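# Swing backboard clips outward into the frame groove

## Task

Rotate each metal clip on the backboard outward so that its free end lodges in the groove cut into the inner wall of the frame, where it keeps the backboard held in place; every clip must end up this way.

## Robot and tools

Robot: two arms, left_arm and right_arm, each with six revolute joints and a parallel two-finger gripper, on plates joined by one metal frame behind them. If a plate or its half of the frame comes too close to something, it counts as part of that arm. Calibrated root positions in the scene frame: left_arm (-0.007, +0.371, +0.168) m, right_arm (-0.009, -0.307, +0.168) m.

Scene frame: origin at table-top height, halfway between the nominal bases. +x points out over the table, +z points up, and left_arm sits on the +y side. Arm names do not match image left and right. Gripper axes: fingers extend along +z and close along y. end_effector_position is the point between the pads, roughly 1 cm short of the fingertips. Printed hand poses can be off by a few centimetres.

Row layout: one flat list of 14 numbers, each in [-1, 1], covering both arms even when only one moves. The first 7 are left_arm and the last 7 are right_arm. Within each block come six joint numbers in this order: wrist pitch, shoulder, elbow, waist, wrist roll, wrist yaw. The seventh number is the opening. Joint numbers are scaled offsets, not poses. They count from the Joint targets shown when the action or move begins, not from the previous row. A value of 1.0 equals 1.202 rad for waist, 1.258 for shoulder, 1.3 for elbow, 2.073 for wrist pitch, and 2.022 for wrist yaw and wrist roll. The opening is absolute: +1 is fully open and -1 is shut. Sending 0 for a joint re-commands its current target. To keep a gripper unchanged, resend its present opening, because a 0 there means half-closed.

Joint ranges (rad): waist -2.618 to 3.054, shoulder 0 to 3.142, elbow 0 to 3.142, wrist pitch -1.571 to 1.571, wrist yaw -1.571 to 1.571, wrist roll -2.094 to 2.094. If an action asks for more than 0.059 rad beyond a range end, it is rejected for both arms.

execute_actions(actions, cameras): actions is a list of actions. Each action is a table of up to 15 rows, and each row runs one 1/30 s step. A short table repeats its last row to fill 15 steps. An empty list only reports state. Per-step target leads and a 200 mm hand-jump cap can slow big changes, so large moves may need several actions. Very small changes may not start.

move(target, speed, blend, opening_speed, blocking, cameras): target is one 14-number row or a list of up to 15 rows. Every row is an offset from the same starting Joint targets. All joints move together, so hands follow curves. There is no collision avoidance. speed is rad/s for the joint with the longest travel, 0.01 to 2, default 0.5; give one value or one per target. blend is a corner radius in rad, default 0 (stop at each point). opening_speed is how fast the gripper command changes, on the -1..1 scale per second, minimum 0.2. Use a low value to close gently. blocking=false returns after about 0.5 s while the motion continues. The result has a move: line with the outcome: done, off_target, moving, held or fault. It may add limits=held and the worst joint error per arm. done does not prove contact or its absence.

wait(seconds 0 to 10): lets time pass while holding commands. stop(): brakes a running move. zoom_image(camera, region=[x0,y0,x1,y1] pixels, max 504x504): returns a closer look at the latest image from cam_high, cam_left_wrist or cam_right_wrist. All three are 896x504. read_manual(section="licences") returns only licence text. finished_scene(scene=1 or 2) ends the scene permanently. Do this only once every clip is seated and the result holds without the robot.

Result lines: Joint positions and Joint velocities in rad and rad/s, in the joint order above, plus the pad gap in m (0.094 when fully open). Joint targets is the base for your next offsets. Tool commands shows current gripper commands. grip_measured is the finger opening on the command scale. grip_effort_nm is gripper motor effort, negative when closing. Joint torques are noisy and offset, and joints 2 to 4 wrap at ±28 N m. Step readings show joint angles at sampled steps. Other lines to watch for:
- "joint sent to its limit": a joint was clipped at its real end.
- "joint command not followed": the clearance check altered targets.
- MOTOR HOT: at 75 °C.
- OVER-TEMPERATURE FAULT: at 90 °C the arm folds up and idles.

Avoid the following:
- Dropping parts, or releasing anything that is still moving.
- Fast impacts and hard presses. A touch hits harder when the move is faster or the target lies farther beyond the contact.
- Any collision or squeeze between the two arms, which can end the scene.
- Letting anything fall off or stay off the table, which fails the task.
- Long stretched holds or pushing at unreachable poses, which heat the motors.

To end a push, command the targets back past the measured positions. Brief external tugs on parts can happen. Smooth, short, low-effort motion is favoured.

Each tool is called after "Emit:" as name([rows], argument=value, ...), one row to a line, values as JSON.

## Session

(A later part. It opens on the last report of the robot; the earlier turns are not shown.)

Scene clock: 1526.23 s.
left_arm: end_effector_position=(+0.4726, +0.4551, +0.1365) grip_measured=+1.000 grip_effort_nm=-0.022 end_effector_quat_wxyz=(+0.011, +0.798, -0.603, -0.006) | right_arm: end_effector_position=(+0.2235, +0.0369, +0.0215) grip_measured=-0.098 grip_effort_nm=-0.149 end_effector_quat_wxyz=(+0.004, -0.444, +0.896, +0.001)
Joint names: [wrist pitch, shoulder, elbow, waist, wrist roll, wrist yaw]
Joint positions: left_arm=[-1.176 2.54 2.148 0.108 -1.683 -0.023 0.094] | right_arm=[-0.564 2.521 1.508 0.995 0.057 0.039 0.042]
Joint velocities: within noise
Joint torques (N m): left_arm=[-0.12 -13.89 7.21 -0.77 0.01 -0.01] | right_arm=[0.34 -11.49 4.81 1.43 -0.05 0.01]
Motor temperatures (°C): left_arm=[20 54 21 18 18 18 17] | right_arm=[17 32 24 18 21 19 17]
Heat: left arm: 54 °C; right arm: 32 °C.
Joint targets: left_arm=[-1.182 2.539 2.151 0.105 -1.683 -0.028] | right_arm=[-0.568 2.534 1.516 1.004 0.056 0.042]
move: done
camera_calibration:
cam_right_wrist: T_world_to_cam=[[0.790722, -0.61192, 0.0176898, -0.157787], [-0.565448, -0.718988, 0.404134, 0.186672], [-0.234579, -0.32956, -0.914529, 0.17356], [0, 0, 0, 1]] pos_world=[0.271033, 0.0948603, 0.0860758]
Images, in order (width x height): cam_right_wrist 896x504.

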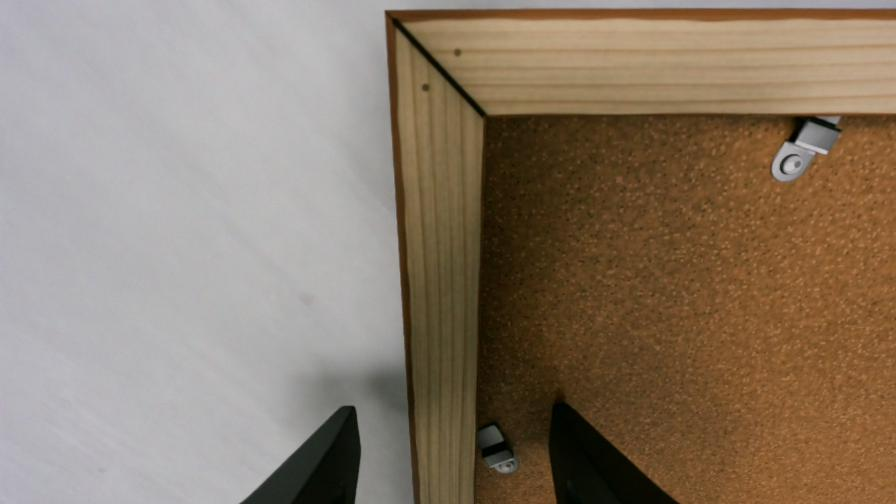

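Emit:
move([
  [0,0,0,0,0,0,1,-0.011,0,0,0,0,0,-0.1],
  [0,0,0,0,0,0,1,-0.003,0,0,-0.002,0,0,-0.3],
  [0,0,0,0,0,0,1,-0.003,0,0,-0.002,0,0,-0.74],
], speed=0.15, opening_speed=0.4, cameras=["cam_right_wrist"])

Emit:
zoom_image(camera="cam_right_wrist", region=[380, 344, 640, 504])

Scene clock: 1533.40 s.
left_arm: end_effector_position=(+0.4726, +0.4551, +0.1365) grip_measured=+1.000 grip_effort_nm=-0.022 end_effector_quat_wxyz=(+0.011, +0.798, -0.603, -0.006) | right_arm: end_effector_position=(+0.2213, +0.0350, +0.0215) grip_measured=-0.735 grip_effort_nm=-0.291 end_effector_quat_wxyz=(-0.001, -0.446, +0.895, -0.003)
Joint names: [wrist pitch, shoulder, elbow, waist, wrist roll, wrist yaw]
Joint positions: left_arm=[-1.176 2.54 2.148 0.108 -1.683 -0.023 0.094] | right_arm=[-0.576 2.521 1.508 0.997 0.057 0.041 0.012]
Joint velocities: within noise
Joint torques (N m): left_arm=[-0.12 -13.91 7.21 -0.61 0.02 -0.02] | right_arm=[0.37 -11.43 4.81 0.85 -0.06 -0.01]
Motor temperatures (°C): left_arm=[20 54 21 18 18 18 17] | right_arm=[17 32 23 18 21 19 17]
Heat: left arm: 54 °C; right arm: 32 °C.
Joint targets: left_arm=[-1.182 2.539 2.151 0.105 -1.683 -0.028] | right_arm=[-0.574 2.534 1.516 1.001 0.056 0.042]
move: done
camera_calibration:
cam_right_wrist: T_world_to_cam=[[0.792698, -0.609274, 0.020376, -0.157808], [-0.561306, -0.716433, 0.414318, 0.1828], [-0.237835, -0.339866, -0.909904, 0.173425], [0, 0, 0, 1]] pos_world=[0.268948, 0.0937569, 0.0852782]
Images, in order (width x height): cam_right_wrist 896x504.

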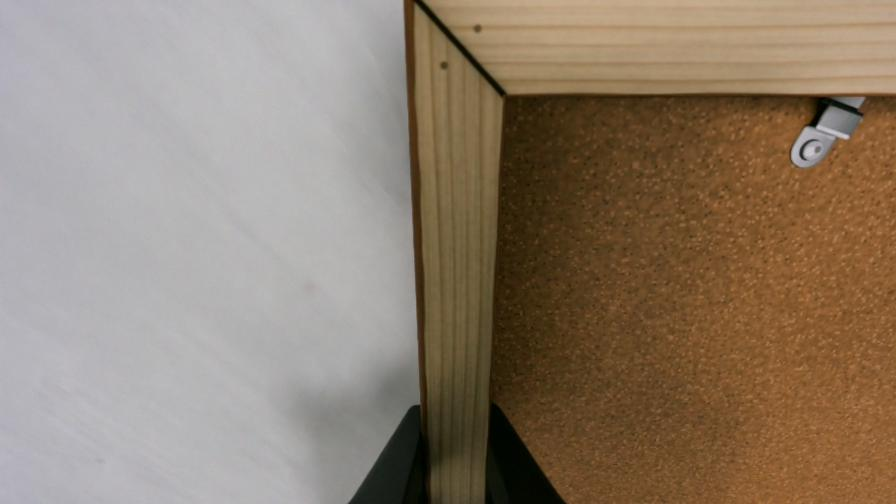

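Scaled by 1.938.

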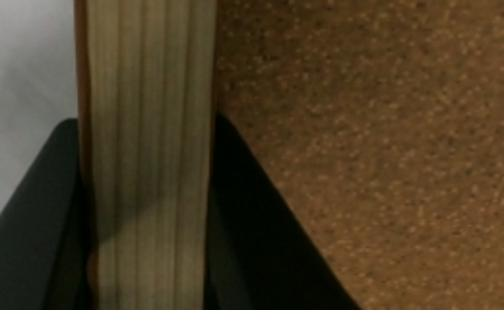

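Emit:
move([
  [0,0,0,0,0,0,1,0,0,0,0,0,0,-0.3],
  [0,0,0,0,0,0,1,-0.06,-0.125,0,0,0,0,-0.3],
], opening_speed=0.6, speed=[0.3,0.3], cameras=["cam_right_wrist"])

Emit:
zoom_image(camera="cam_right_wrist", region=[400, 240, 660, 400])

Scene clock: 1539.20 s.
left_arm: end_effector_position=(+0.4726, +0.4551, +0.1365) grip_measured=+1.000 grip_effort_nm=-0.032 end_effector_quat_wxyz=(+0.011, +0.798, -0.603, -0.006) | right_arm: end_effector_position=(+0.2231, +0.0345, +0.0694) grip_measured=-0.302 grip_effort_nm=0.061 end_effector_quat_wxyz=(+0.002, -0.446, +0.895, -0.001)
Joint names: [wrist pitch, shoulder, elbow, waist, wrist roll, wrist yaw]
Joint positions: left_arm=[-1.176 2.54 2.148 0.108 -1.683 -0.023 0.094] | right_arm=[-0.691 2.4 1.508 0.997 0.057 0.041 0.033]
Joint velocities: within noise
Joint torques (N m): left_arm=[-0.1 -13.89 7.13 -0.77 0.04 -0.05] | right_arm=[0.32 -14.54 5.2 0.87 -0.06 -0.01]
Motor temperatures (°C): left_arm=[20 54 21 18 18 18 17] | right_arm=[17 32 23 18 21 19 17]
Heat: left arm: 54 °C; right arm: 32 °C.
Joint targets: left_arm=[-1.182 2.539 2.151 0.105 -1.683 -0.028] | right_arm=[-0.699 2.377 1.516 1.001 0.056 0.042]
move: done
camera_calibration:
cam_right_wrist: T_world_to_cam=[[0.792504, -0.609538, 0.0200015, -0.16044], [-0.562768, -0.71827, 0.409122, 0.164386], [-0.235009, -0.335487, -0.912261, 0.216566], [0, 0, 0, 1]] pos_world=[0.270555, 0.092934, 0.13352]
Images, in order (width x height): cam_right_wrist 896x504.

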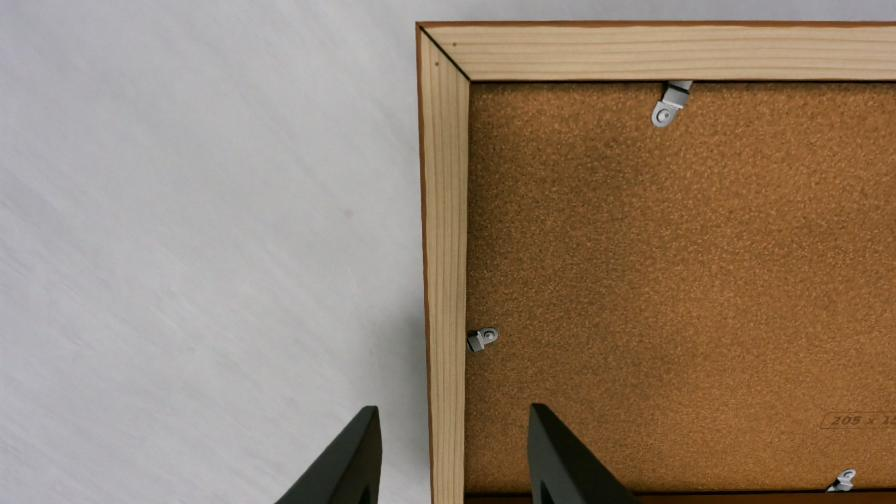

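Scaled by 1.938.

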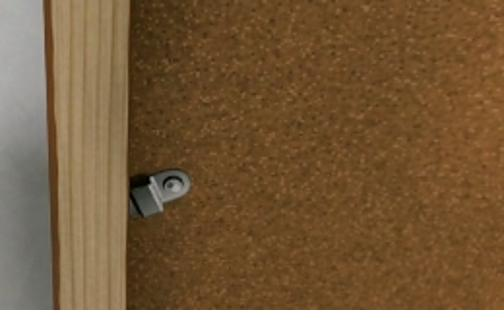

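Emit:
zoom_image(camera="cam_right_wrist", region=[796, 424, 896, 504])

Emit:
zoom_image(camera="cam_right_wrist", region=[620, 60, 720, 140])

Scaled by 5.040.

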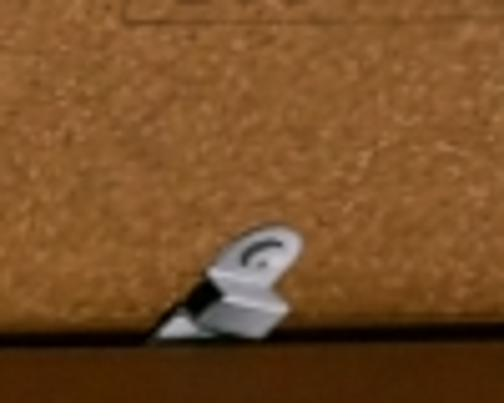

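Scaled by 5.040.

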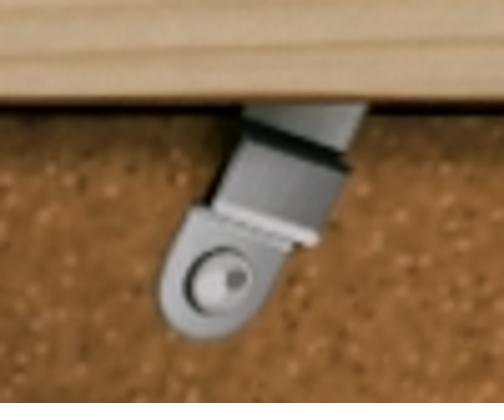

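Emit:
zoom_image(camera="cam_right_wrist", region=[440, 300, 520, 380])

Scaled by 6.300.

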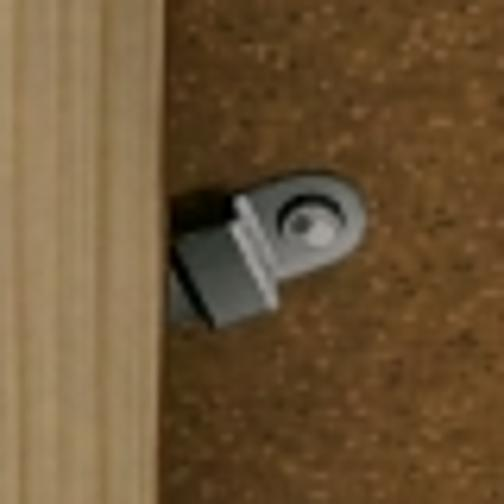

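Emit:
move(target=[0,0,0,0,0,0,1,-0.1327,-0.2035,0.1562,-0.1963,0.3378,0,0], speed=0.7, cameras=["cam_right_wrist"])

Scene clock: 1582.40 s.
left_arm: end_effector_position=(+0.4726, +0.4551, +0.1365) grip_measured=+1.000 grip_effort_nm=-0.032 end_effector_quat_wxyz=(+0.011, +0.798, -0.603, -0.006) | right_arm: end_effector_position=(+0.3245, -0.0087, +0.2122) grip_measured=-0.002 grip_effort_nm=0.061 end_effector_quat_wxyz=(+0.059, -0.005, +0.997, +0.053)
Joint names: [wrist pitch, shoulder, elbow, waist, wrist roll, wrist yaw]
Joint positions: left_arm=[-1.176 2.54 2.148 0.108 -1.683 -0.023 0.094] | right_arm=[-0.965 2.145 1.694 0.765 0.732 0.041 0.047]
Joint velocities: within noise
Joint torques (N m): left_arm=[-0.13 -13.87 7.16 -0.58 0.02 -0.07] | right_arm=[0.56 -14.01 7.49 0.55 0.02 0]
Motor temperatures (°C): left_arm=[20 55 21 18 18 18 17] | right_arm=[17 37 24 18 21 19 17]
Heat: left arm: 55 °C; right arm: 37 °C.
Joint targets: left_arm=[-1.182 2.539 2.151 0.105 -1.683 -0.028] | right_arm=[-0.974 2.121 1.719 0.766 0.739 0.042]
move: done
camera_calibration:
cam_right_wrist: T_world_to_cam=[[0.00596728, -0.995852, -0.0907947, 0.0054075], [-0.953624, -0.032992, 0.299187, 0.288133], [-0.300941, 0.0847987, -0.949865, 0.389285], [0, 0, 0, 1]] pos_world=[0.391891, -0.0181197, 0.284054]
Images, in order (width x height): cam_right_wrist 896x504.

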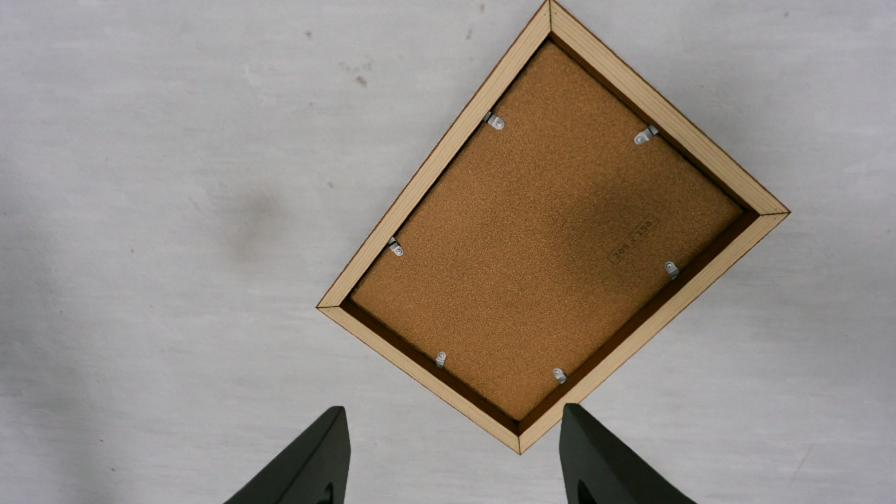

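Emit:
zoom_image(camera="cam_right_wrist", region=[460, 85, 560, 145])

Emit:
zoom_image(camera="cam_right_wrist", region=[610, 105, 710, 165])

Emit:
zoom_image(camera="cam_right_wrist", region=[630, 240, 730, 300])

Emit:
zoom_image(camera="cam_right_wrist", region=[510, 345, 610, 405])

Emit:
zoom_image(camera="cam_right_wrist", region=[390, 330, 490, 390])

Emit:
zoom_image(camera="cam_right_wrist", region=[350, 215, 450, 275])

Scaled by 5.040.

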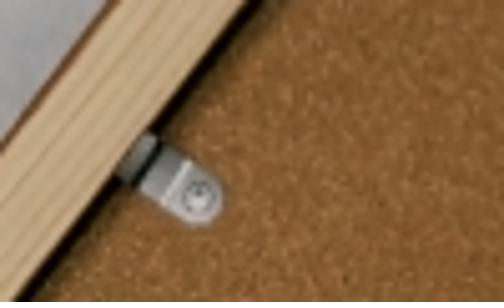

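Scaled by 5.040.

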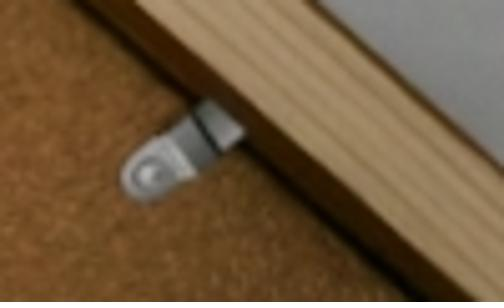

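Scaled by 5.040.

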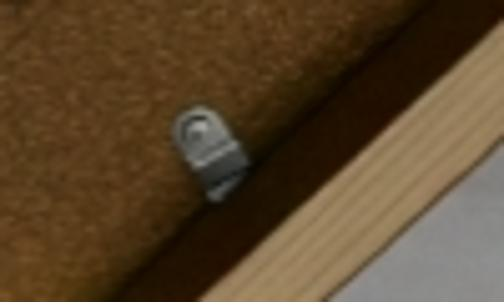

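Scaled by 5.040.

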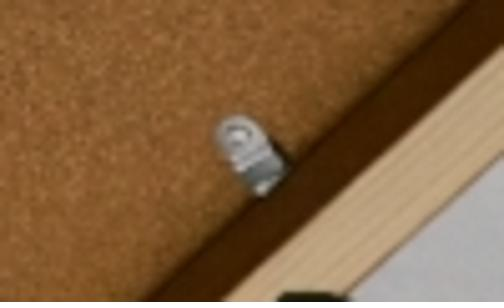

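Scaled by 5.040.

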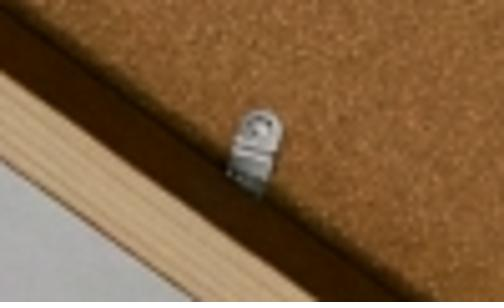

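Scaled by 5.040.

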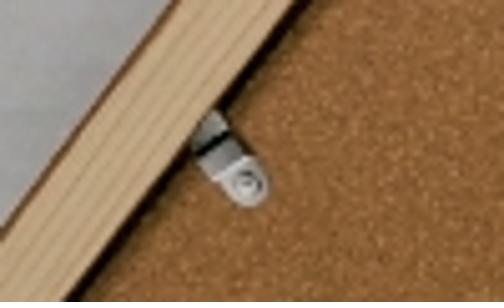

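Emit:
move(target=[0,0,0,0,0,0,1,0.191,0.19,-0.27,0.1988,-0.3363,0,-0.3], speed=0.6, cameras=["cam_right_wrist"])

Scene clock: 1632.70 s.
left_arm: end_effector_position=(+0.4726, +0.4551, +0.1365) grip_measured=+1.000 grip_effort_nm=-0.022 end_effector_quat_wxyz=(+0.011, +0.798, -0.603, -0.006) | right_arm: end_effector_position=(+0.2108, +0.0191, +0.0602) grip_measured=-0.298 grip_effort_nm=-0.159 end_effector_quat_wxyz=(+0.007, -0.442, +0.897, +0.002)
Joint names: [wrist pitch, shoulder, elbow, waist, wrist roll, wrist yaw]
Joint positions: left_arm=[-1.176 2.54 2.148 0.108 -1.683 -0.023 0.094] | right_arm=[-0.59 2.356 1.374 1.001 0.067 0.041 0.033]
Joint velocities: within noise
Joint torques (N m): left_arm=[-0.11 -13.85 7.01 -0.57 0.03 -0.02] | right_arm=[0.52 -11.36 3.99 0.8 -0.12 0.01]
Motor temperatures (°C): left_arm=[20 55 21 18 18 18 17] | right_arm=[17 34 25 18 21 19 17]
Heat: left arm: 55 °C; right arm: 34 °C.
Joint targets: left_arm=[-1.182 2.539 2.151 0.105 -1.683 -0.028] | right_arm=[-0.578 2.360 1.368 1.004 0.059 0.042]
move: done
camera_calibration:
cam_right_wrist: T_world_to_cam=[[0.788146, -0.615191, 0.019152, -0.158783], [-0.570325, -0.718258, 0.39854, 0.152411], [-0.231422, -0.325031, -0.916951, 0.199513], [0, 0, 0, 1]] pos_world=[0.258239, 0.0766369, 0.125242]
Images, in order (width x height): cam_right_wrist 896x504.

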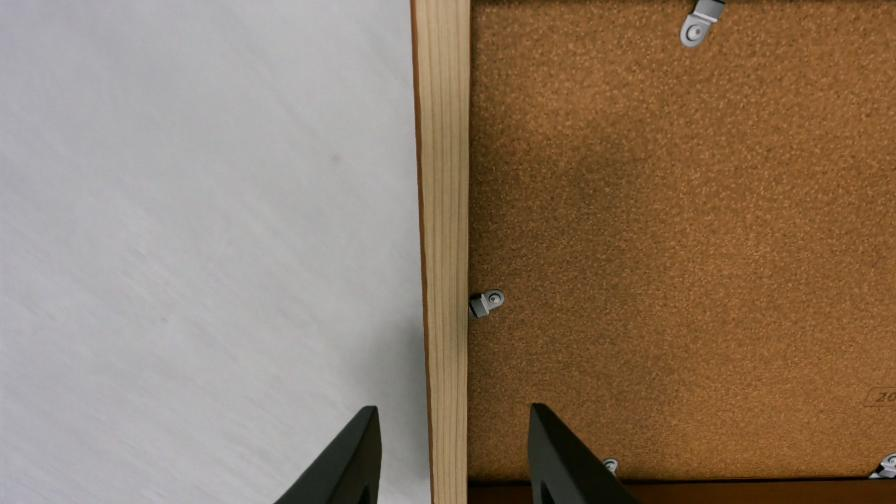

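Emit:
move([
  [0,0,0,0,0,0,1,0.031,0.063,0.009,0,0.003,0,-0.3],
  [0,0,0,0,0,0,1,0.0497,0.0922,0.009,0,0.003,0,-0.3],
], speed=[0.3,0.15], cameras=["cam_right_wrist"])

Emit:
zoom_image(camera="cam_right_wrist", region=[380, 320, 640, 480])

Scene clock: 1641.40 s.
left_arm: end_effector_position=(+0.4726, +0.4551, +0.1365) grip_measured=+1.000 grip_effort_nm=-0.022 end_effector_quat_wxyz=(+0.011, +0.798, -0.603, -0.006) | right_arm: end_effector_position=(+0.2087, +0.0185, +0.0208) grip_measured=-0.298 grip_effort_nm=-0.149 end_effector_quat_wxyz=(+0.004, -0.443, +0.897, +0.000)
Joint names: [wrist pitch, shoulder, elbow, waist, wrist roll, wrist yaw]
Joint positions: left_arm=[-1.176 2.54 2.148 0.108 -1.683 -0.023 0.094] | right_arm=[-0.492 2.462 1.374 1.001 0.066 0.041 0.033]
Joint velocities: within noise
Joint torques (N m): left_arm=[-0.14 -13.81 7.19 -0.68 0.01 -0.05] | right_arm=[0.55 -10.7 4.37 0.83 -0.05 -0.01]
Motor temperatures (°C): left_arm=[20 55 21 18 18 18 17] | right_arm=[17 33 24 18 21 19 17]
Heat: left arm: 55 °C; right arm: 33 °C.
Joint targets: left_arm=[-1.182 2.539 2.151 0.105 -1.683 -0.028] | right_arm=[-0.475 2.476 1.380 1.004 0.066 0.042]
move: done
camera_calibration:
cam_right_wrist: T_world_to_cam=[[0.78887, -0.614243, 0.0197361, -0.15688], [-0.56788, -0.716298, 0.405499, 0.165764], [-0.234938, -0.331094, -0.913882, 0.163497], [0, 0, 0, 1]] pos_world=[0.256304, 0.0765074, 0.0852963]
Images, in order (width x height): cam_right_wrist 896x504.

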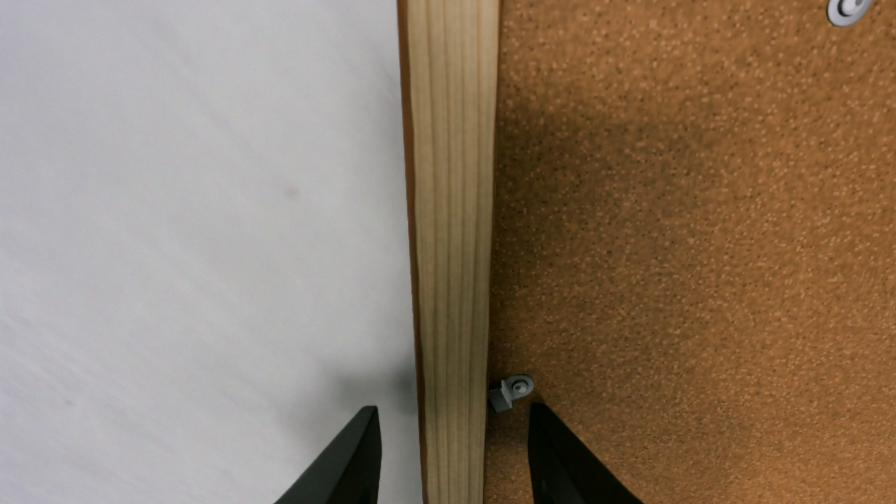

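Scaled by 1.938.

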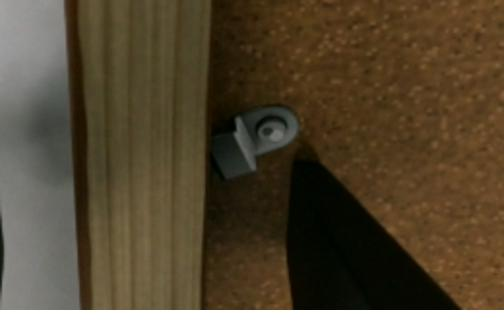

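Emit:
move([
  [0,0,0,0,0,0,1,-0.0065,0,0,-0.001,0,0,-0.5],
  [0,0,0,0,0,0,1,-0.0065,0,0,-0.001,0,0,-0.74],
], opening_speed=0.3, cameras=["cam_right_wrist"])

Emit:
zoom_image(camera="cam_right_wrist", region=[440, 340, 560, 420])

Scene clock: 1647.30 s.
left_arm: end_effector_position=(+0.4726, +0.4551, +0.1365) grip_measured=+1.000 grip_effort_nm=-0.027 end_effector_quat_wxyz=(+0.011, +0.798, -0.603, -0.006) | right_arm: end_effector_position=(+0.2087, +0.0186, +0.0208) grip_measured=-0.735 grip_effort_nm=-0.281 end_effector_quat_wxyz=(+0.004, -0.443, +0.897, +0.000)
Joint names: [wrist pitch, shoulder, elbow, waist, wrist roll, wrist yaw]
Joint positions: left_arm=[-1.176 2.54 2.148 0.108 -1.683 -0.023 0.094] | right_arm=[-0.491 2.462 1.374 1.001 0.066 0.041 0.012]
Joint velocities: within noise
Joint torques (N m): left_arm=[-0.12 -13.89 7.01 -0.66 0.03 -0.04] | right_arm=[0.39 -10.73 4.38 0.75 -0.05 0]
Motor temperatures (°C): left_arm=[20 55 21 18 18 18 17] | right_arm=[17 34 24 18 21 19 17]
Heat: left arm: 55 °C; right arm: 34 °C.
Joint targets: left_arm=[-1.182 2.539 2.151 0.105 -1.683 -0.028] | right_arm=[-0.488 2.476 1.380 1.003 0.066 0.042]
move: done
camera_calibration:
cam_right_wrist: T_world_to_cam=[[0.788865, -0.614262, 0.0193272, -0.156795], [-0.567845, -0.716506, 0.405181, 0.165849], [-0.235039, -0.330608, -0.914032, 0.16355], [0, 0, 0, 1]] pos_world=[0.256307, 0.0765893, 0.0853221]
Images, in order (width x height): cam_right_wrist 896x504.

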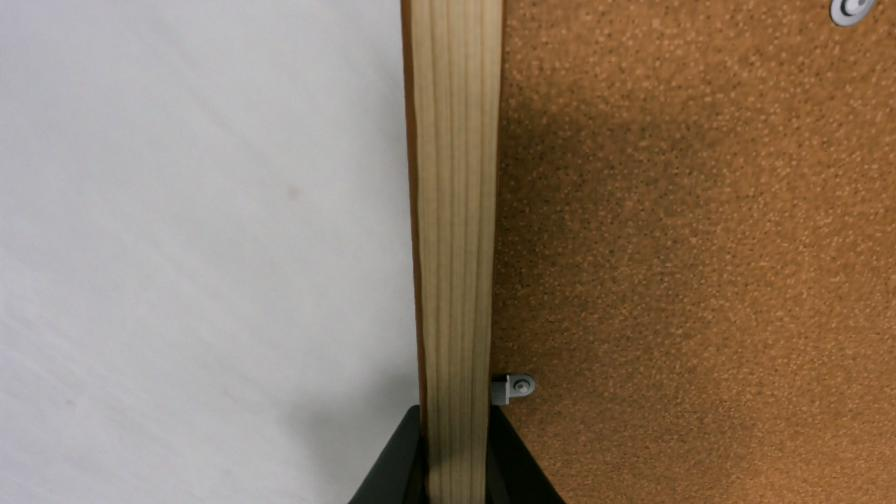

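Scaled by 4.200.

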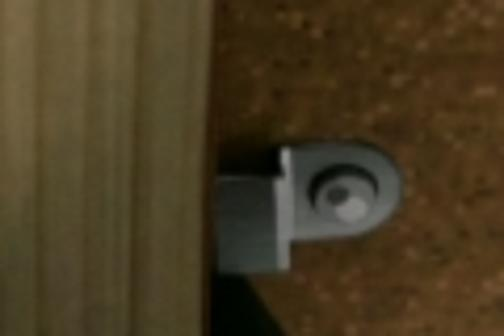

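Emit:
move([
  [0,0,0,0,0,0,1,0,0,0,0,0,0,-0.45],
  [0,0,0,0,0,0,1,-0.05,-0.115,0,0,0,0,-0.45],
  [0,0,0,0,0,0,1,0.0521,-0.2512,-0.2954,-0.1156,0.7196,0,-0.3],
], opening_speed=0.6, speed=[0.3,0.3,0.6], cameras=["cam_right_wrist"])

Scene clock: 1663.73 s.
left_arm: end_effector_position=(+0.4726, +0.4551, +0.1365) grip_measured=+1.000 grip_effort_nm=-0.027 end_effector_quat_wxyz=(+0.011, +0.798, -0.603, -0.006) | right_arm: end_effector_position=(+0.2039, -0.0657, +0.0519) grip_measured=-0.302 grip_effort_nm=0.066 end_effector_quat_wxyz=(+0.003, +0.324, +0.946, +0.004)
Joint names: [wrist pitch, shoulder, elbow, waist, wrist roll, wrist yaw]
Joint positions: left_arm=[-1.176 2.54 2.148 0.108 -1.683 -0.023 0.094] | right_arm=[-0.386 2.191 1.006 0.871 1.513 0.041 0.033]
Joint velocities: within noise
Joint torques (N m): left_arm=[-0.13 -13.91 7.15 -0.66 0.02 -0.02] | right_arm=[0.44 -12.6 2.93 -0.16 0.04 0]
Motor temperatures (°C): left_arm=[20 55 21 18 18 18 17] | right_arm=[17 34 24 18 21 19 17]
Heat: left arm: 55 °C; right arm: 34 °C.
Joint targets: left_arm=[-1.182 2.539 2.151 0.105 -1.683 -0.028] | right_arm=[-0.380 2.160 0.995 0.865 1.520 0.042]
move: done
camera_calibration:
cam_right_wrist: T_world_to_cam=[[-0.618788, -0.785536, 0.00591813, 0.071028], [-0.715429, 0.566642, 0.408751, 0.204295], [-0.324442, 0.248696, -0.912627, 0.219107], [0, 0, 0, 1]] pos_world=[0.261198, -0.114458, 0.116037]
Images, in order (width x height): cam_right_wrist 896x504.

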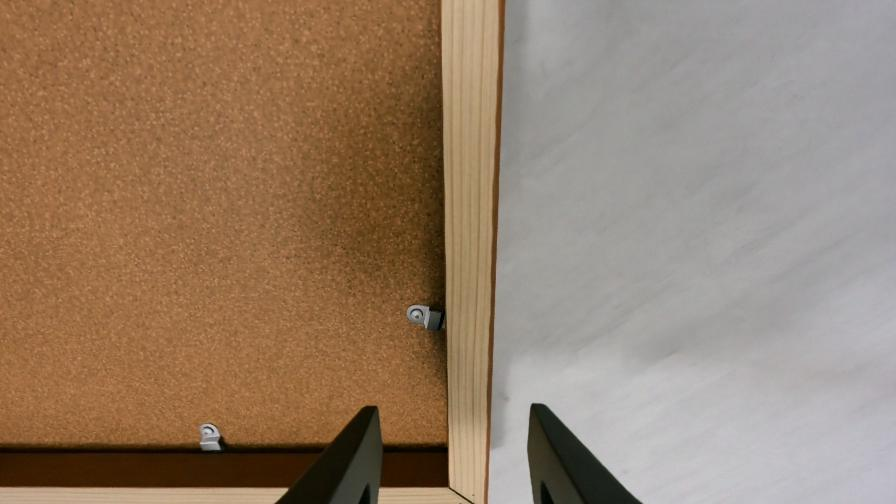

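Emit:
zoom_image(camera="cam_right_wrist", region=[380, 280, 480, 340])

Emit:
zoom_image(camera="cam_right_wrist", region=[170, 400, 270, 460])

Scaled by 5.040.

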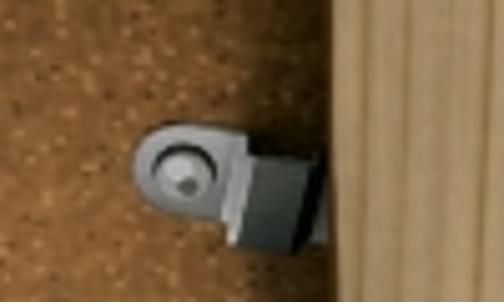

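Scaled by 5.040.

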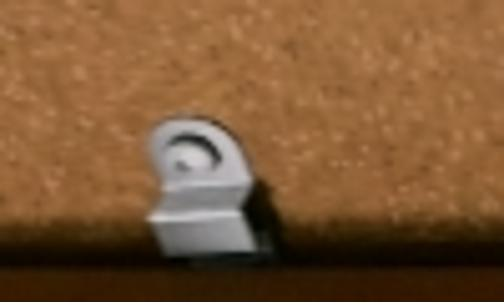

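Emit:
move(target=[0,0,0,0,0,0,1,-0.0506,0.0596,0.1085,-0.2537,-0.158,0,-0.3], speed=0.4, cameras=["cam_right_wrist"])

Emit:
zoom_image(camera="cam_right_wrist", region=[380, 280, 480, 340])

Scene clock: 1676.10 s.
left_arm: end_effector_position=(+0.4726, +0.4551, +0.1365) grip_measured=+1.000 grip_effort_nm=-0.037 end_effector_quat_wxyz=(+0.011, +0.798, -0.603, -0.006) | right_arm: end_effector_position=(+0.2829, -0.1338, +0.0546) grip_measured=-0.302 grip_effort_nm=0.061 end_effector_quat_wxyz=(-0.005, +0.327, +0.945, -0.005)
Joint names: [wrist pitch, shoulder, elbow, waist, wrist roll, wrist yaw]
Joint positions: left_arm=[-1.176 2.54 2.148 0.108 -1.683 -0.023 0.094] | right_arm=[-0.473 2.223 1.114 0.558 1.209 0.039 0.033]
Joint velocities: within noise
Joint torques (N m): left_arm=[-0.1 -13.89 7.08 -0.64 0.03 -0.03] | right_arm=[0.23 -9.05 5.56 0.59 -0.1 0]
Motor temperatures (°C): left_arm=[20 55 21 18 18 18 17] | right_arm=[17 34 24 18 21 19 17]
Heat: left arm: 55 °C; right arm: 34 °C.
Joint targets: left_arm=[-1.182 2.539 2.151 0.105 -1.683 -0.028] | right_arm=[-0.485 2.235 1.137 0.559 1.201 0.042]
move: done
camera_calibration:
cam_right_wrist: T_world_to_cam=[[-0.625023, -0.780068, 0.0289893, 0.0676098], [-0.702093, 0.578002, 0.415907, 0.295694], [-0.341192, 0.239598, -0.908945, 0.267531], [0, 0, 0, 1]] pos_world=[0.341142, -0.182271, 0.11823]
Images, in order (width x height): cam_right_wrist 896x504.

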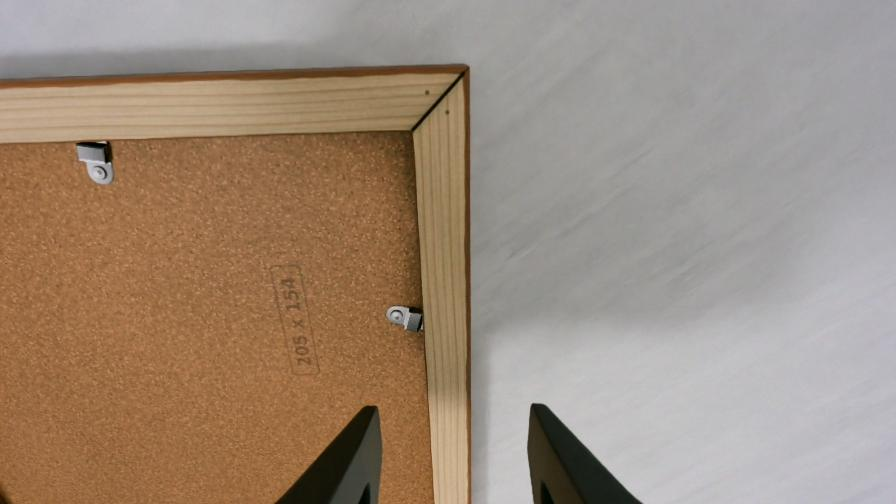

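Scaled by 5.040.

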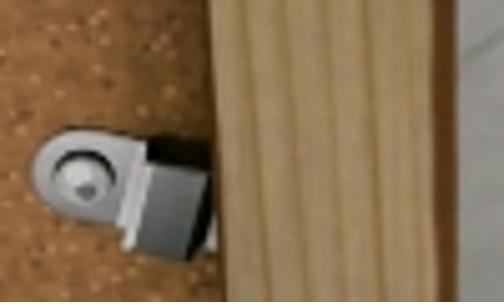

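Emit:
zoom_image(camera="cam_right_wrist", region=[50, 125, 150, 185])

Scaled by 5.040.

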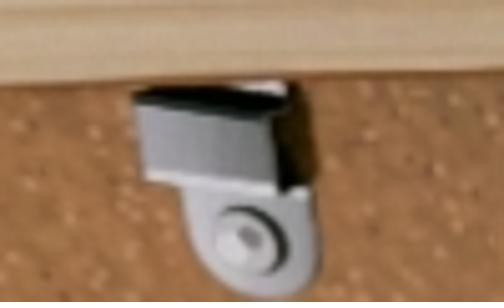

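Emit:
move([
  [0,0,0,0,0,0,1,0.0516,0.053,-0.0323,0.0116,0,0,-0.3],
  [0,0,0,0,0,0,1,0.0695,0.0827,-0.0323,0.0116,0,0,-0.3],
], speed=[0.3,0.15], cameras=["cam_right_wrist"])

Emit:
zoom_image(camera="cam_right_wrist", region=[320, 320, 580, 480])

Scene clock: 1692.87 s.
left_arm: end_effector_position=(+0.4726, +0.4551, +0.1365) grip_measured=+1.000 grip_effort_nm=-0.027 end_effector_quat_wxyz=(+0.011, +0.798, -0.603, -0.006) | right_arm: end_effector_position=(+0.2819, -0.1300, +0.0201) grip_measured=-0.302 grip_effort_nm=0.061 end_effector_quat_wxyz=(-0.001, +0.324, +0.946, +0.000)
Joint names: [wrist pitch, shoulder, elbow, waist, wrist roll, wrist yaw]
Joint positions: left_arm=[-1.176 2.54 2.148 0.108 -1.683 -0.023 0.094] | right_arm=[-0.349 2.326 1.105 0.565 1.208 0.039 0.033]
Joint velocities: within noise
Joint torques (N m): left_arm=[-0.11 -13.82 7.19 -0.68 0.02 0] | right_arm=[0.43 -9.29 2.76 1.32 -0.11 0]
Motor temperatures (°C): left_arm=[20 55 21 18 18 18 17] | right_arm=[17 32 24 18 21 19 17]
Heat: left arm: 55 °C; right arm: 32 °C.
Joint targets: left_arm=[-1.182 2.539 2.151 0.105 -1.683 -0.028] | right_arm=[-0.341 2.339 1.094 0.573 1.201 0.042]
move: done
camera_calibration:
cam_right_wrist: T_world_to_cam=[[-0.619386, -0.784896, 0.0172873, 0.0689782], [-0.71082, 0.570007, 0.412101, 0.308695], [-0.33331, 0.242961, -0.910974, 0.233201], [0, 0, 0, 1]] pos_world=[0.339879, -0.178476, 0.0840341]
Images, in order (width x height): cam_right_wrist 896x504.

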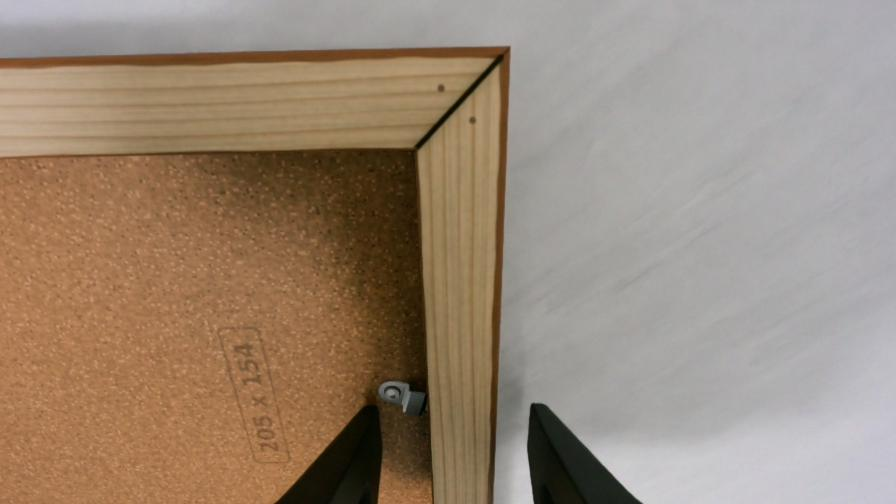

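Scaled by 1.938.

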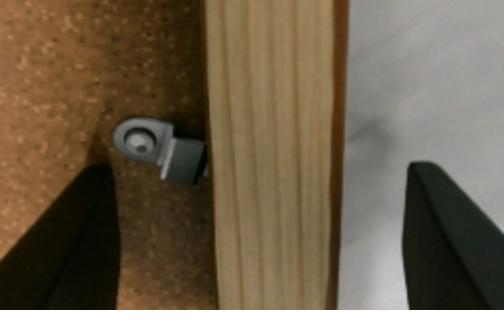

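Emit:
move([
  [0,0,0,0,0,0,1,-0.0025,0,0.002,0,0.002,0,-0.5],
  [0,0,0,0,0,0,1,-0.0025,0,0.002,0,0.002,0,-0.74],
], opening_speed=0.3, cameras=["cam_right_wrist"])

Emit:
zoom_image(camera="cam_right_wrist", region=[340, 340, 460, 420])

Scene clock: 1699.77 s.
left_arm: end_effector_position=(+0.4726, +0.4551, +0.1365) grip_measured=+1.000 grip_effort_nm=-0.012 end_effector_quat_wxyz=(+0.011, +0.798, -0.603, -0.006) | right_arm: end_effector_position=(+0.2817, -0.1300, +0.0200) grip_measured=-0.736 grip_effort_nm=-0.286 end_effector_quat_wxyz=(-0.001, +0.324, +0.946, +0.000)
Joint names: [wrist pitch, shoulder, elbow, waist, wrist roll, wrist yaw]
Joint positions: left_arm=[-1.176 2.54 2.148 0.108 -1.683 -0.023 0.094] | right_arm=[-0.349 2.326 1.105 0.565 1.207 0.038 0.012]
Joint velocities: within noise
Joint torques (N m): left_arm=[-0.09 -13.93 7.27 -0.8 0 0] | right_arm=[0.39 -9.31 2.96 1.32 -0.06 0.03]
Motor temperatures (°C): left_arm=[20 55 21 18 18 18 17] | right_arm=[17 32 24 18 21 19 17]
Heat: left arm: 55 °C; right arm: 32 °C.
Joint targets: left_arm=[-1.182 2.539 2.151 0.105 -1.683 -0.028] | right_arm=[-0.346 2.339 1.097 0.573 1.205 0.042]
move: done
camera_calibration:
cam_right_wrist: T_world_to_cam=[[-0.619043, -0.78516, 0.0176037, 0.0687313], [-0.710539, 0.569476, 0.413318, 0.308332], [-0.334545, 0.243353, -0.910417, 0.233367], [0, 0, 0, 1]] pos_world=[0.339702, -0.178413, 0.083812]
Images, in order (width x height): cam_right_wrist 896x504.

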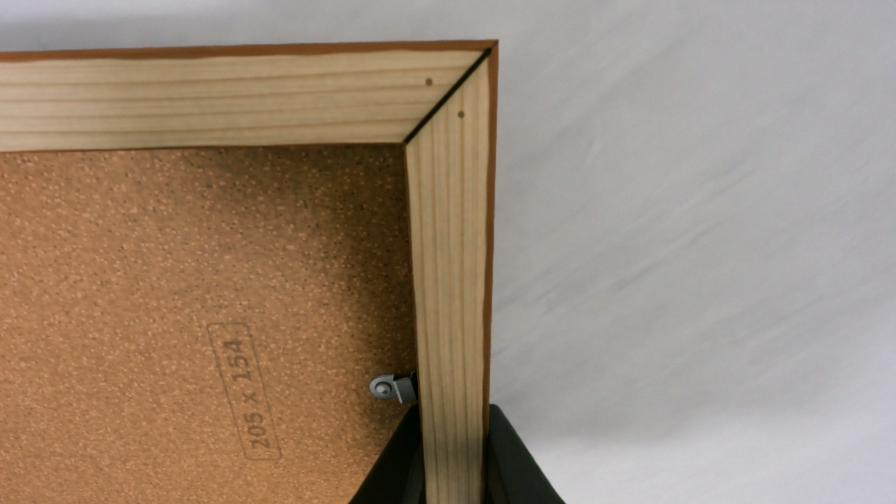

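Scaled by 4.200.

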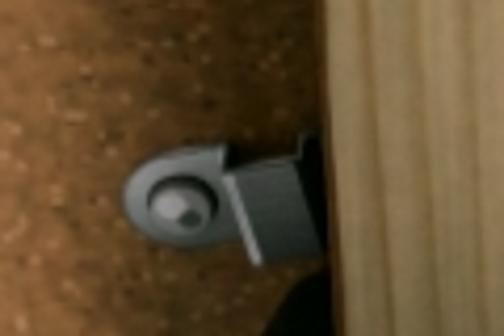

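Emit:
move([
  [0,0,0,0,0,0,1,0,0,0,0,0,0,-0.4],
  [0,0,0,0,0,0,1,-0.0888,-0.19,0,0,0,0,-0.4],
  [0,0,0,0,0,0,1,-0.301,0.2591,0.7385,0.2385,0.1417,0,-0.3],
], opening_speed=0.6, speed=[0.3,0.4,0.6], cameras=["cam_right_wrist"])

Scene clock: 1720.23 s.
left_arm: end_effector_position=(+0.4726, +0.4551, +0.1365) grip_measured=+1.000 grip_effort_nm=-0.017 end_effector_quat_wxyz=(+0.011, +0.798, -0.603, -0.006) | right_arm: end_effector_position=(+0.3157, +0.0525, +0.0727) grip_measured=-0.302 grip_effort_nm=0.066 end_effector_quat_wxyz=(+0.000, +0.316, +0.949, +0.000)
Joint names: [wrist pitch, shoulder, elbow, waist, wrist roll, wrist yaw]
Joint positions: left_arm=[-1.176 2.54 2.148 0.108 -1.683 -0.023 0.094] | right_arm=[-0.957 2.651 2.027 0.858 1.484 0.038 0.033]
Joint velocities: within noise
Joint torques (N m): left_arm=[-0.1 -13.72 6.99 -0.72 0.03 -0.02] | right_arm=[0.21 -13.2 7.45 0.83 0.05 0.03]
Motor temperatures (°C): left_arm=[20 55 21 18 18 18 17] | right_arm=[17 33 24 18 21 19 17]
Heat: left arm: 55 °C; right arm: 33 °C.
Joint targets: left_arm=[-1.182 2.539 2.151 0.105 -1.683 -0.028] | right_arm=[-0.970 2.665 2.057 0.860 1.491 0.042]
move: done
camera_calibration:
cam_right_wrist: T_world_to_cam=[[-0.605972, -0.795306, 0.0169386, 0.228595], [-0.720604, 0.557824, 0.411778, 0.210731], [-0.336939, 0.23732, -0.911127, 0.24947], [0, 0, 0, 1]] pos_world=[0.374431, 0.00504772, 0.136652]
Images, in order (width x height): cam_right_wrist 896x504.

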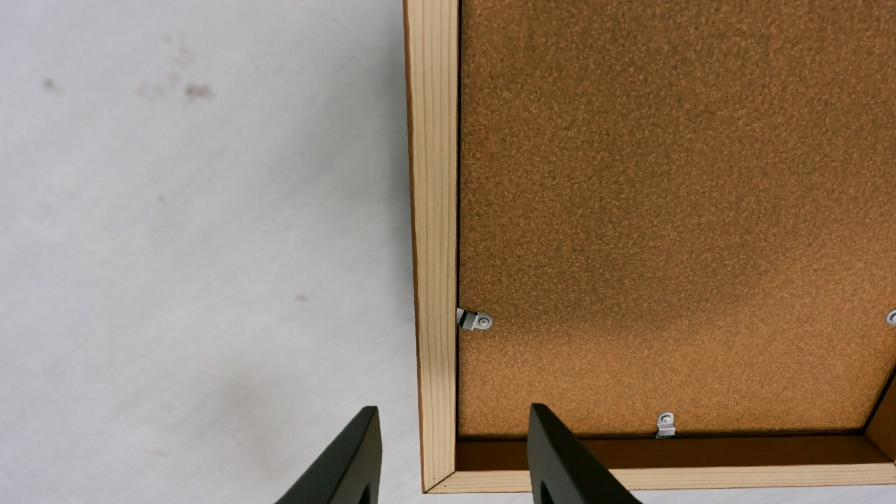

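Emit:
zoom_image(camera="cam_right_wrist", region=[440, 290, 520, 350])

Emit:
zoom_image(camera="cam_right_wrist", region=[626, 396, 706, 456])

Scaled by 6.300.

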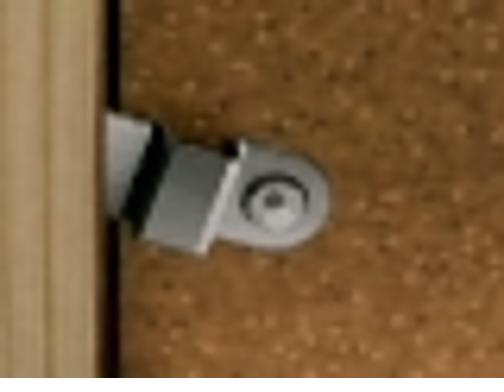

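Scaled by 6.300.

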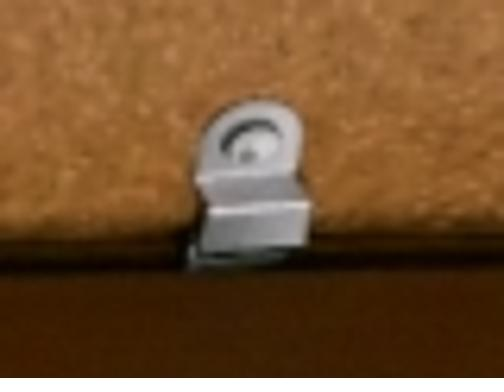

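Emit:
move([
  [0,0,0,0,0,0,1,0.048,0.062,0.002,-0.0233,-0.0134,0,-0.3],
  [0,0,0,0,0,0,1,0.0637,0.085,0.002,-0.0233,-0.0134,0,-0.3],
], speed=[0.3,0.15], cameras=["cam_right_wrist"])

Emit:
zoom_image(camera="cam_right_wrist", region=[380, 344, 640, 504])

Scene clock: 1740.47 s.
left_arm: end_effector_position=(+0.4726, +0.4551, +0.1365) grip_measured=+1.000 grip_effort_nm=-0.032 end_effector_quat_wxyz=(+0.011, +0.798, -0.603, -0.006) | right_arm: end_effector_position=(+0.3257, +0.0497, +0.0237) grip_measured=-0.302 grip_effort_nm=0.061 end_effector_quat_wxyz=(+0.002, +0.321, +0.947, +0.005)
Joint names: [wrist pitch, shoulder, elbow, waist, wrist roll, wrist yaw]
Joint positions: left_arm=[-1.176 2.54 2.148 0.108 -1.683 -0.023 0.094] | right_arm=[-0.845 2.758 2.034 0.835 1.472 0.038 0.033]
Joint velocities: within noise
Joint torques (N m): left_arm=[-0.13 -13.87 7.01 -0.66 0.02 -0.02] | right_arm=[0.43 -13.49 6.89 0.36 -0.11 0.03]
Motor temperatures (°C): left_arm=[20 56 21 18 18 18 17] | right_arm=[17 34 25 18 21 19 17]
Heat: left arm: 56 °C; right arm: 34 °C.
Joint targets: left_arm=[-1.182 2.539 2.151 0.105 -1.683 -0.028] | right_arm=[-0.839 2.772 2.060 0.832 1.465 0.042]
move: done
camera_calibration:
cam_right_wrist: T_world_to_cam=[[-0.614878, -0.788602, 0.00565263, 0.236124], [-0.717464, 0.562358, 0.411096, 0.238422], [-0.32737, 0.248718, -0.911574, 0.205134], [0, 0, 0, 1]] pos_world=[0.383401, 0.00110919, 0.0876458]
Images, in order (width x height): cam_right_wrist 896x504.

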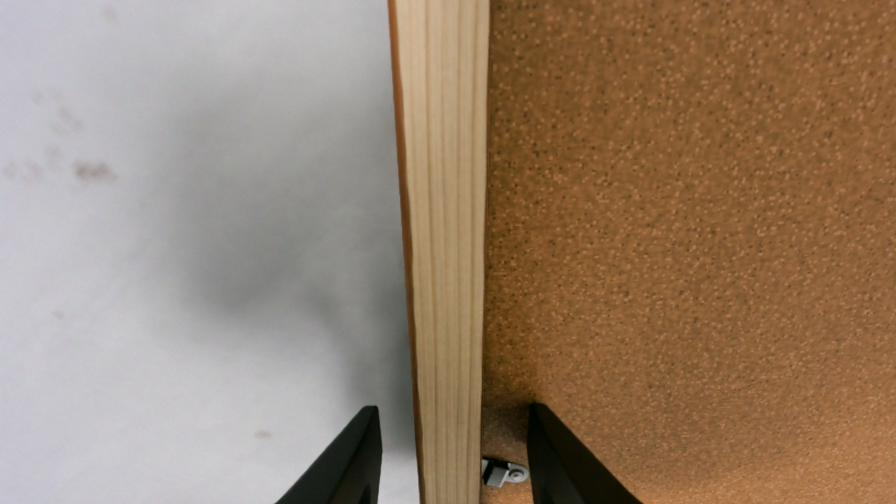

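Scaled by 1.938.

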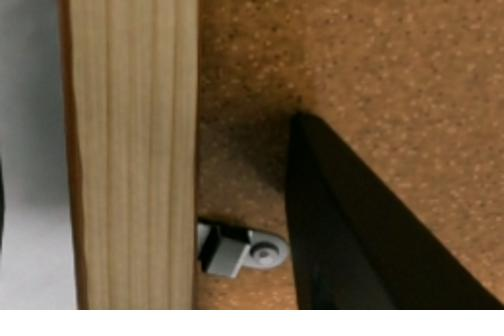

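Emit:
move([
  [0,0,0,0,0,0,1,0,0,0,0.0165,0,0,-0.3],
  [0,0,0,0,0,0,1,-0.001,0,0,0.0075,0.002,0,-0.3],
], speed=0.15, cameras=["cam_right_wrist"])

Emit:
zoom_image(camera="cam_right_wrist", region=[380, 344, 640, 504])

Scene clock: 1745.63 s.
left_arm: end_effector_position=(+0.4726, +0.4551, +0.1365) grip_measured=+1.000 grip_effort_nm=-0.022 end_effector_quat_wxyz=(+0.011, +0.798, -0.603, -0.006) | right_arm: end_effector_position=(+0.3242, +0.0514, +0.0238) grip_measured=-0.302 grip_effort_nm=0.061 end_effector_quat_wxyz=(+0.002, +0.319, +0.948, +0.005)
Joint names: [wrist pitch, shoulder, elbow, waist, wrist roll, wrist yaw]
Joint positions: left_arm=[-1.176 2.54 2.148 0.108 -1.683 -0.023 0.094] | right_arm=[-0.844 2.758 2.034 0.84 1.471 0.038 0.033]
Joint velocities: within noise
Joint torques (N m): left_arm=[-0.11 -13.81 7.08 -0.64 -0.02 -0.02] | right_arm=[0.4 -13.46 6.94 0.76 -0.07 0.02]
Motor temperatures (°C): left_arm=[20 56 21 18 18 18 17] | right_arm=[17 35 25 18 21 19 17]
Heat: left arm: 56 °C; right arm: 35 °C.
Joint targets: left_arm=[-1.182 2.539 2.151 0.105 -1.683 -0.028] | right_arm=[-0.841 2.772 2.060 0.841 1.469 0.042]
move: done
camera_calibration:
cam_right_wrist: T_world_to_cam=[[-0.61099, -0.791625, 0.00471916, 0.235452], [-0.720501, 0.558545, 0.410981, 0.237556], [-0.327979, 0.247705, -0.911632, 0.204561], [0, 0, 0, 1]] pos_world=[0.38211, 0.00303312, 0.0877421]
Images, in order (width x height): cam_right_wrist 896x504.

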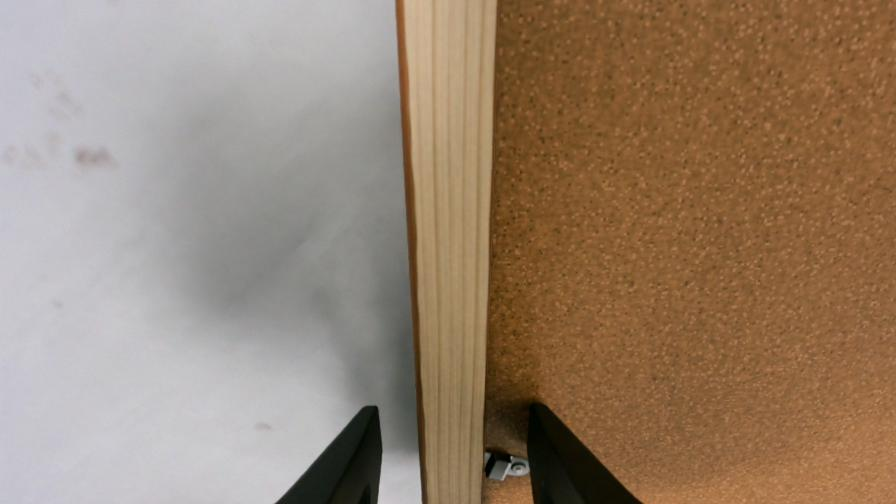

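Scaled by 1.938.

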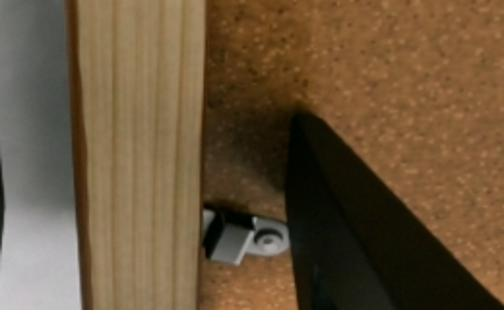

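Emit:
move([
  [0,0,0,0,0,0,1,0,0,0,0.0104,0,0,-0.3],
  [0,0,0,0,0,0,1,0,0,0,0.0021,0,0,-0.3],
], cameras=["cam_right_wrist"])

Scene clock: 1757.57 s.
left_arm: end_effector_position=(+0.4726, +0.4551, +0.1365) grip_measured=+1.000 grip_effort_nm=-0.022 end_effector_quat_wxyz=(+0.011, +0.798, -0.603, -0.006) | right_arm: end_effector_position=(+0.3235, +0.0521, +0.0238) grip_measured=-0.302 grip_effort_nm=0.061 end_effector_quat_wxyz=(+0.002, +0.318, +0.948, +0.005)
Joint names: [wrist pitch, shoulder, elbow, waist, wrist roll, wrist yaw]
Joint positions: left_arm=[-1.176 2.54 2.148 0.108 -1.683 -0.023 0.094] | right_arm=[-0.844 2.758 2.034 0.841 1.471 0.038 0.033]
Joint velocities: within noise
Joint torques (N m): left_arm=[-0.14 -13.71 7.05 -0.57 0.01 -0.04] | right_arm=[0.41 -13.48 6.93 0.8 -0.06 0.03]
Motor temperatures (°C): left_arm=[20 56 21 18 18 18 17] | right_arm=[17 36 25 18 21 19 17]
Heat: left arm: 56 °C; right arm: 36 °C.
Joint targets: left_arm=[-1.182 2.539 2.151 0.105 -1.683 -0.028] | right_arm=[-0.841 2.772 2.060 0.843 1.469 0.042]
move: done
camera_calibration:
cam_right_wrist: T_world_to_cam=[[-0.60948, -0.792788, 0.0046466, 0.23512], [-0.72159, 0.557153, 0.41096, 0.237122], [-0.328393, 0.247119, -0.911641, 0.204379], [0, 0, 0, 1]] pos_world=[0.381523, 0.00378153, 0.0877801]
Images, in order (width x height): cam_right_wrist 896x504.

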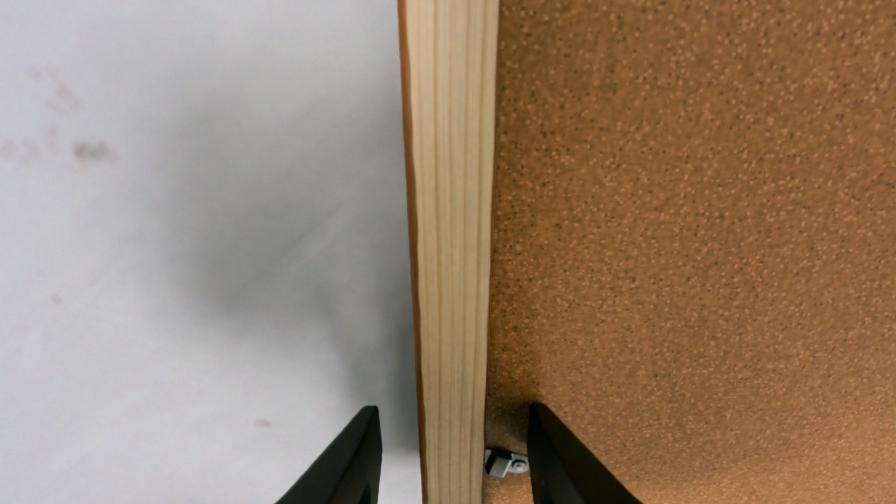

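Emit:
zoom_image(camera="cam_right_wrist", region=[400, 374, 590, 504])

Scaled by 2.653.

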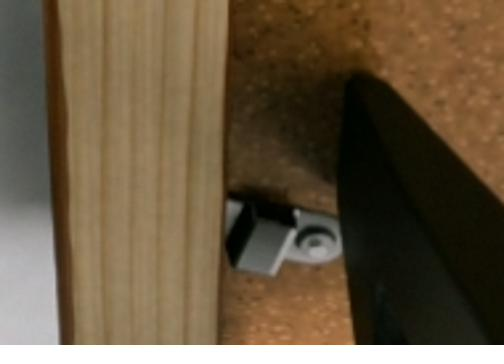

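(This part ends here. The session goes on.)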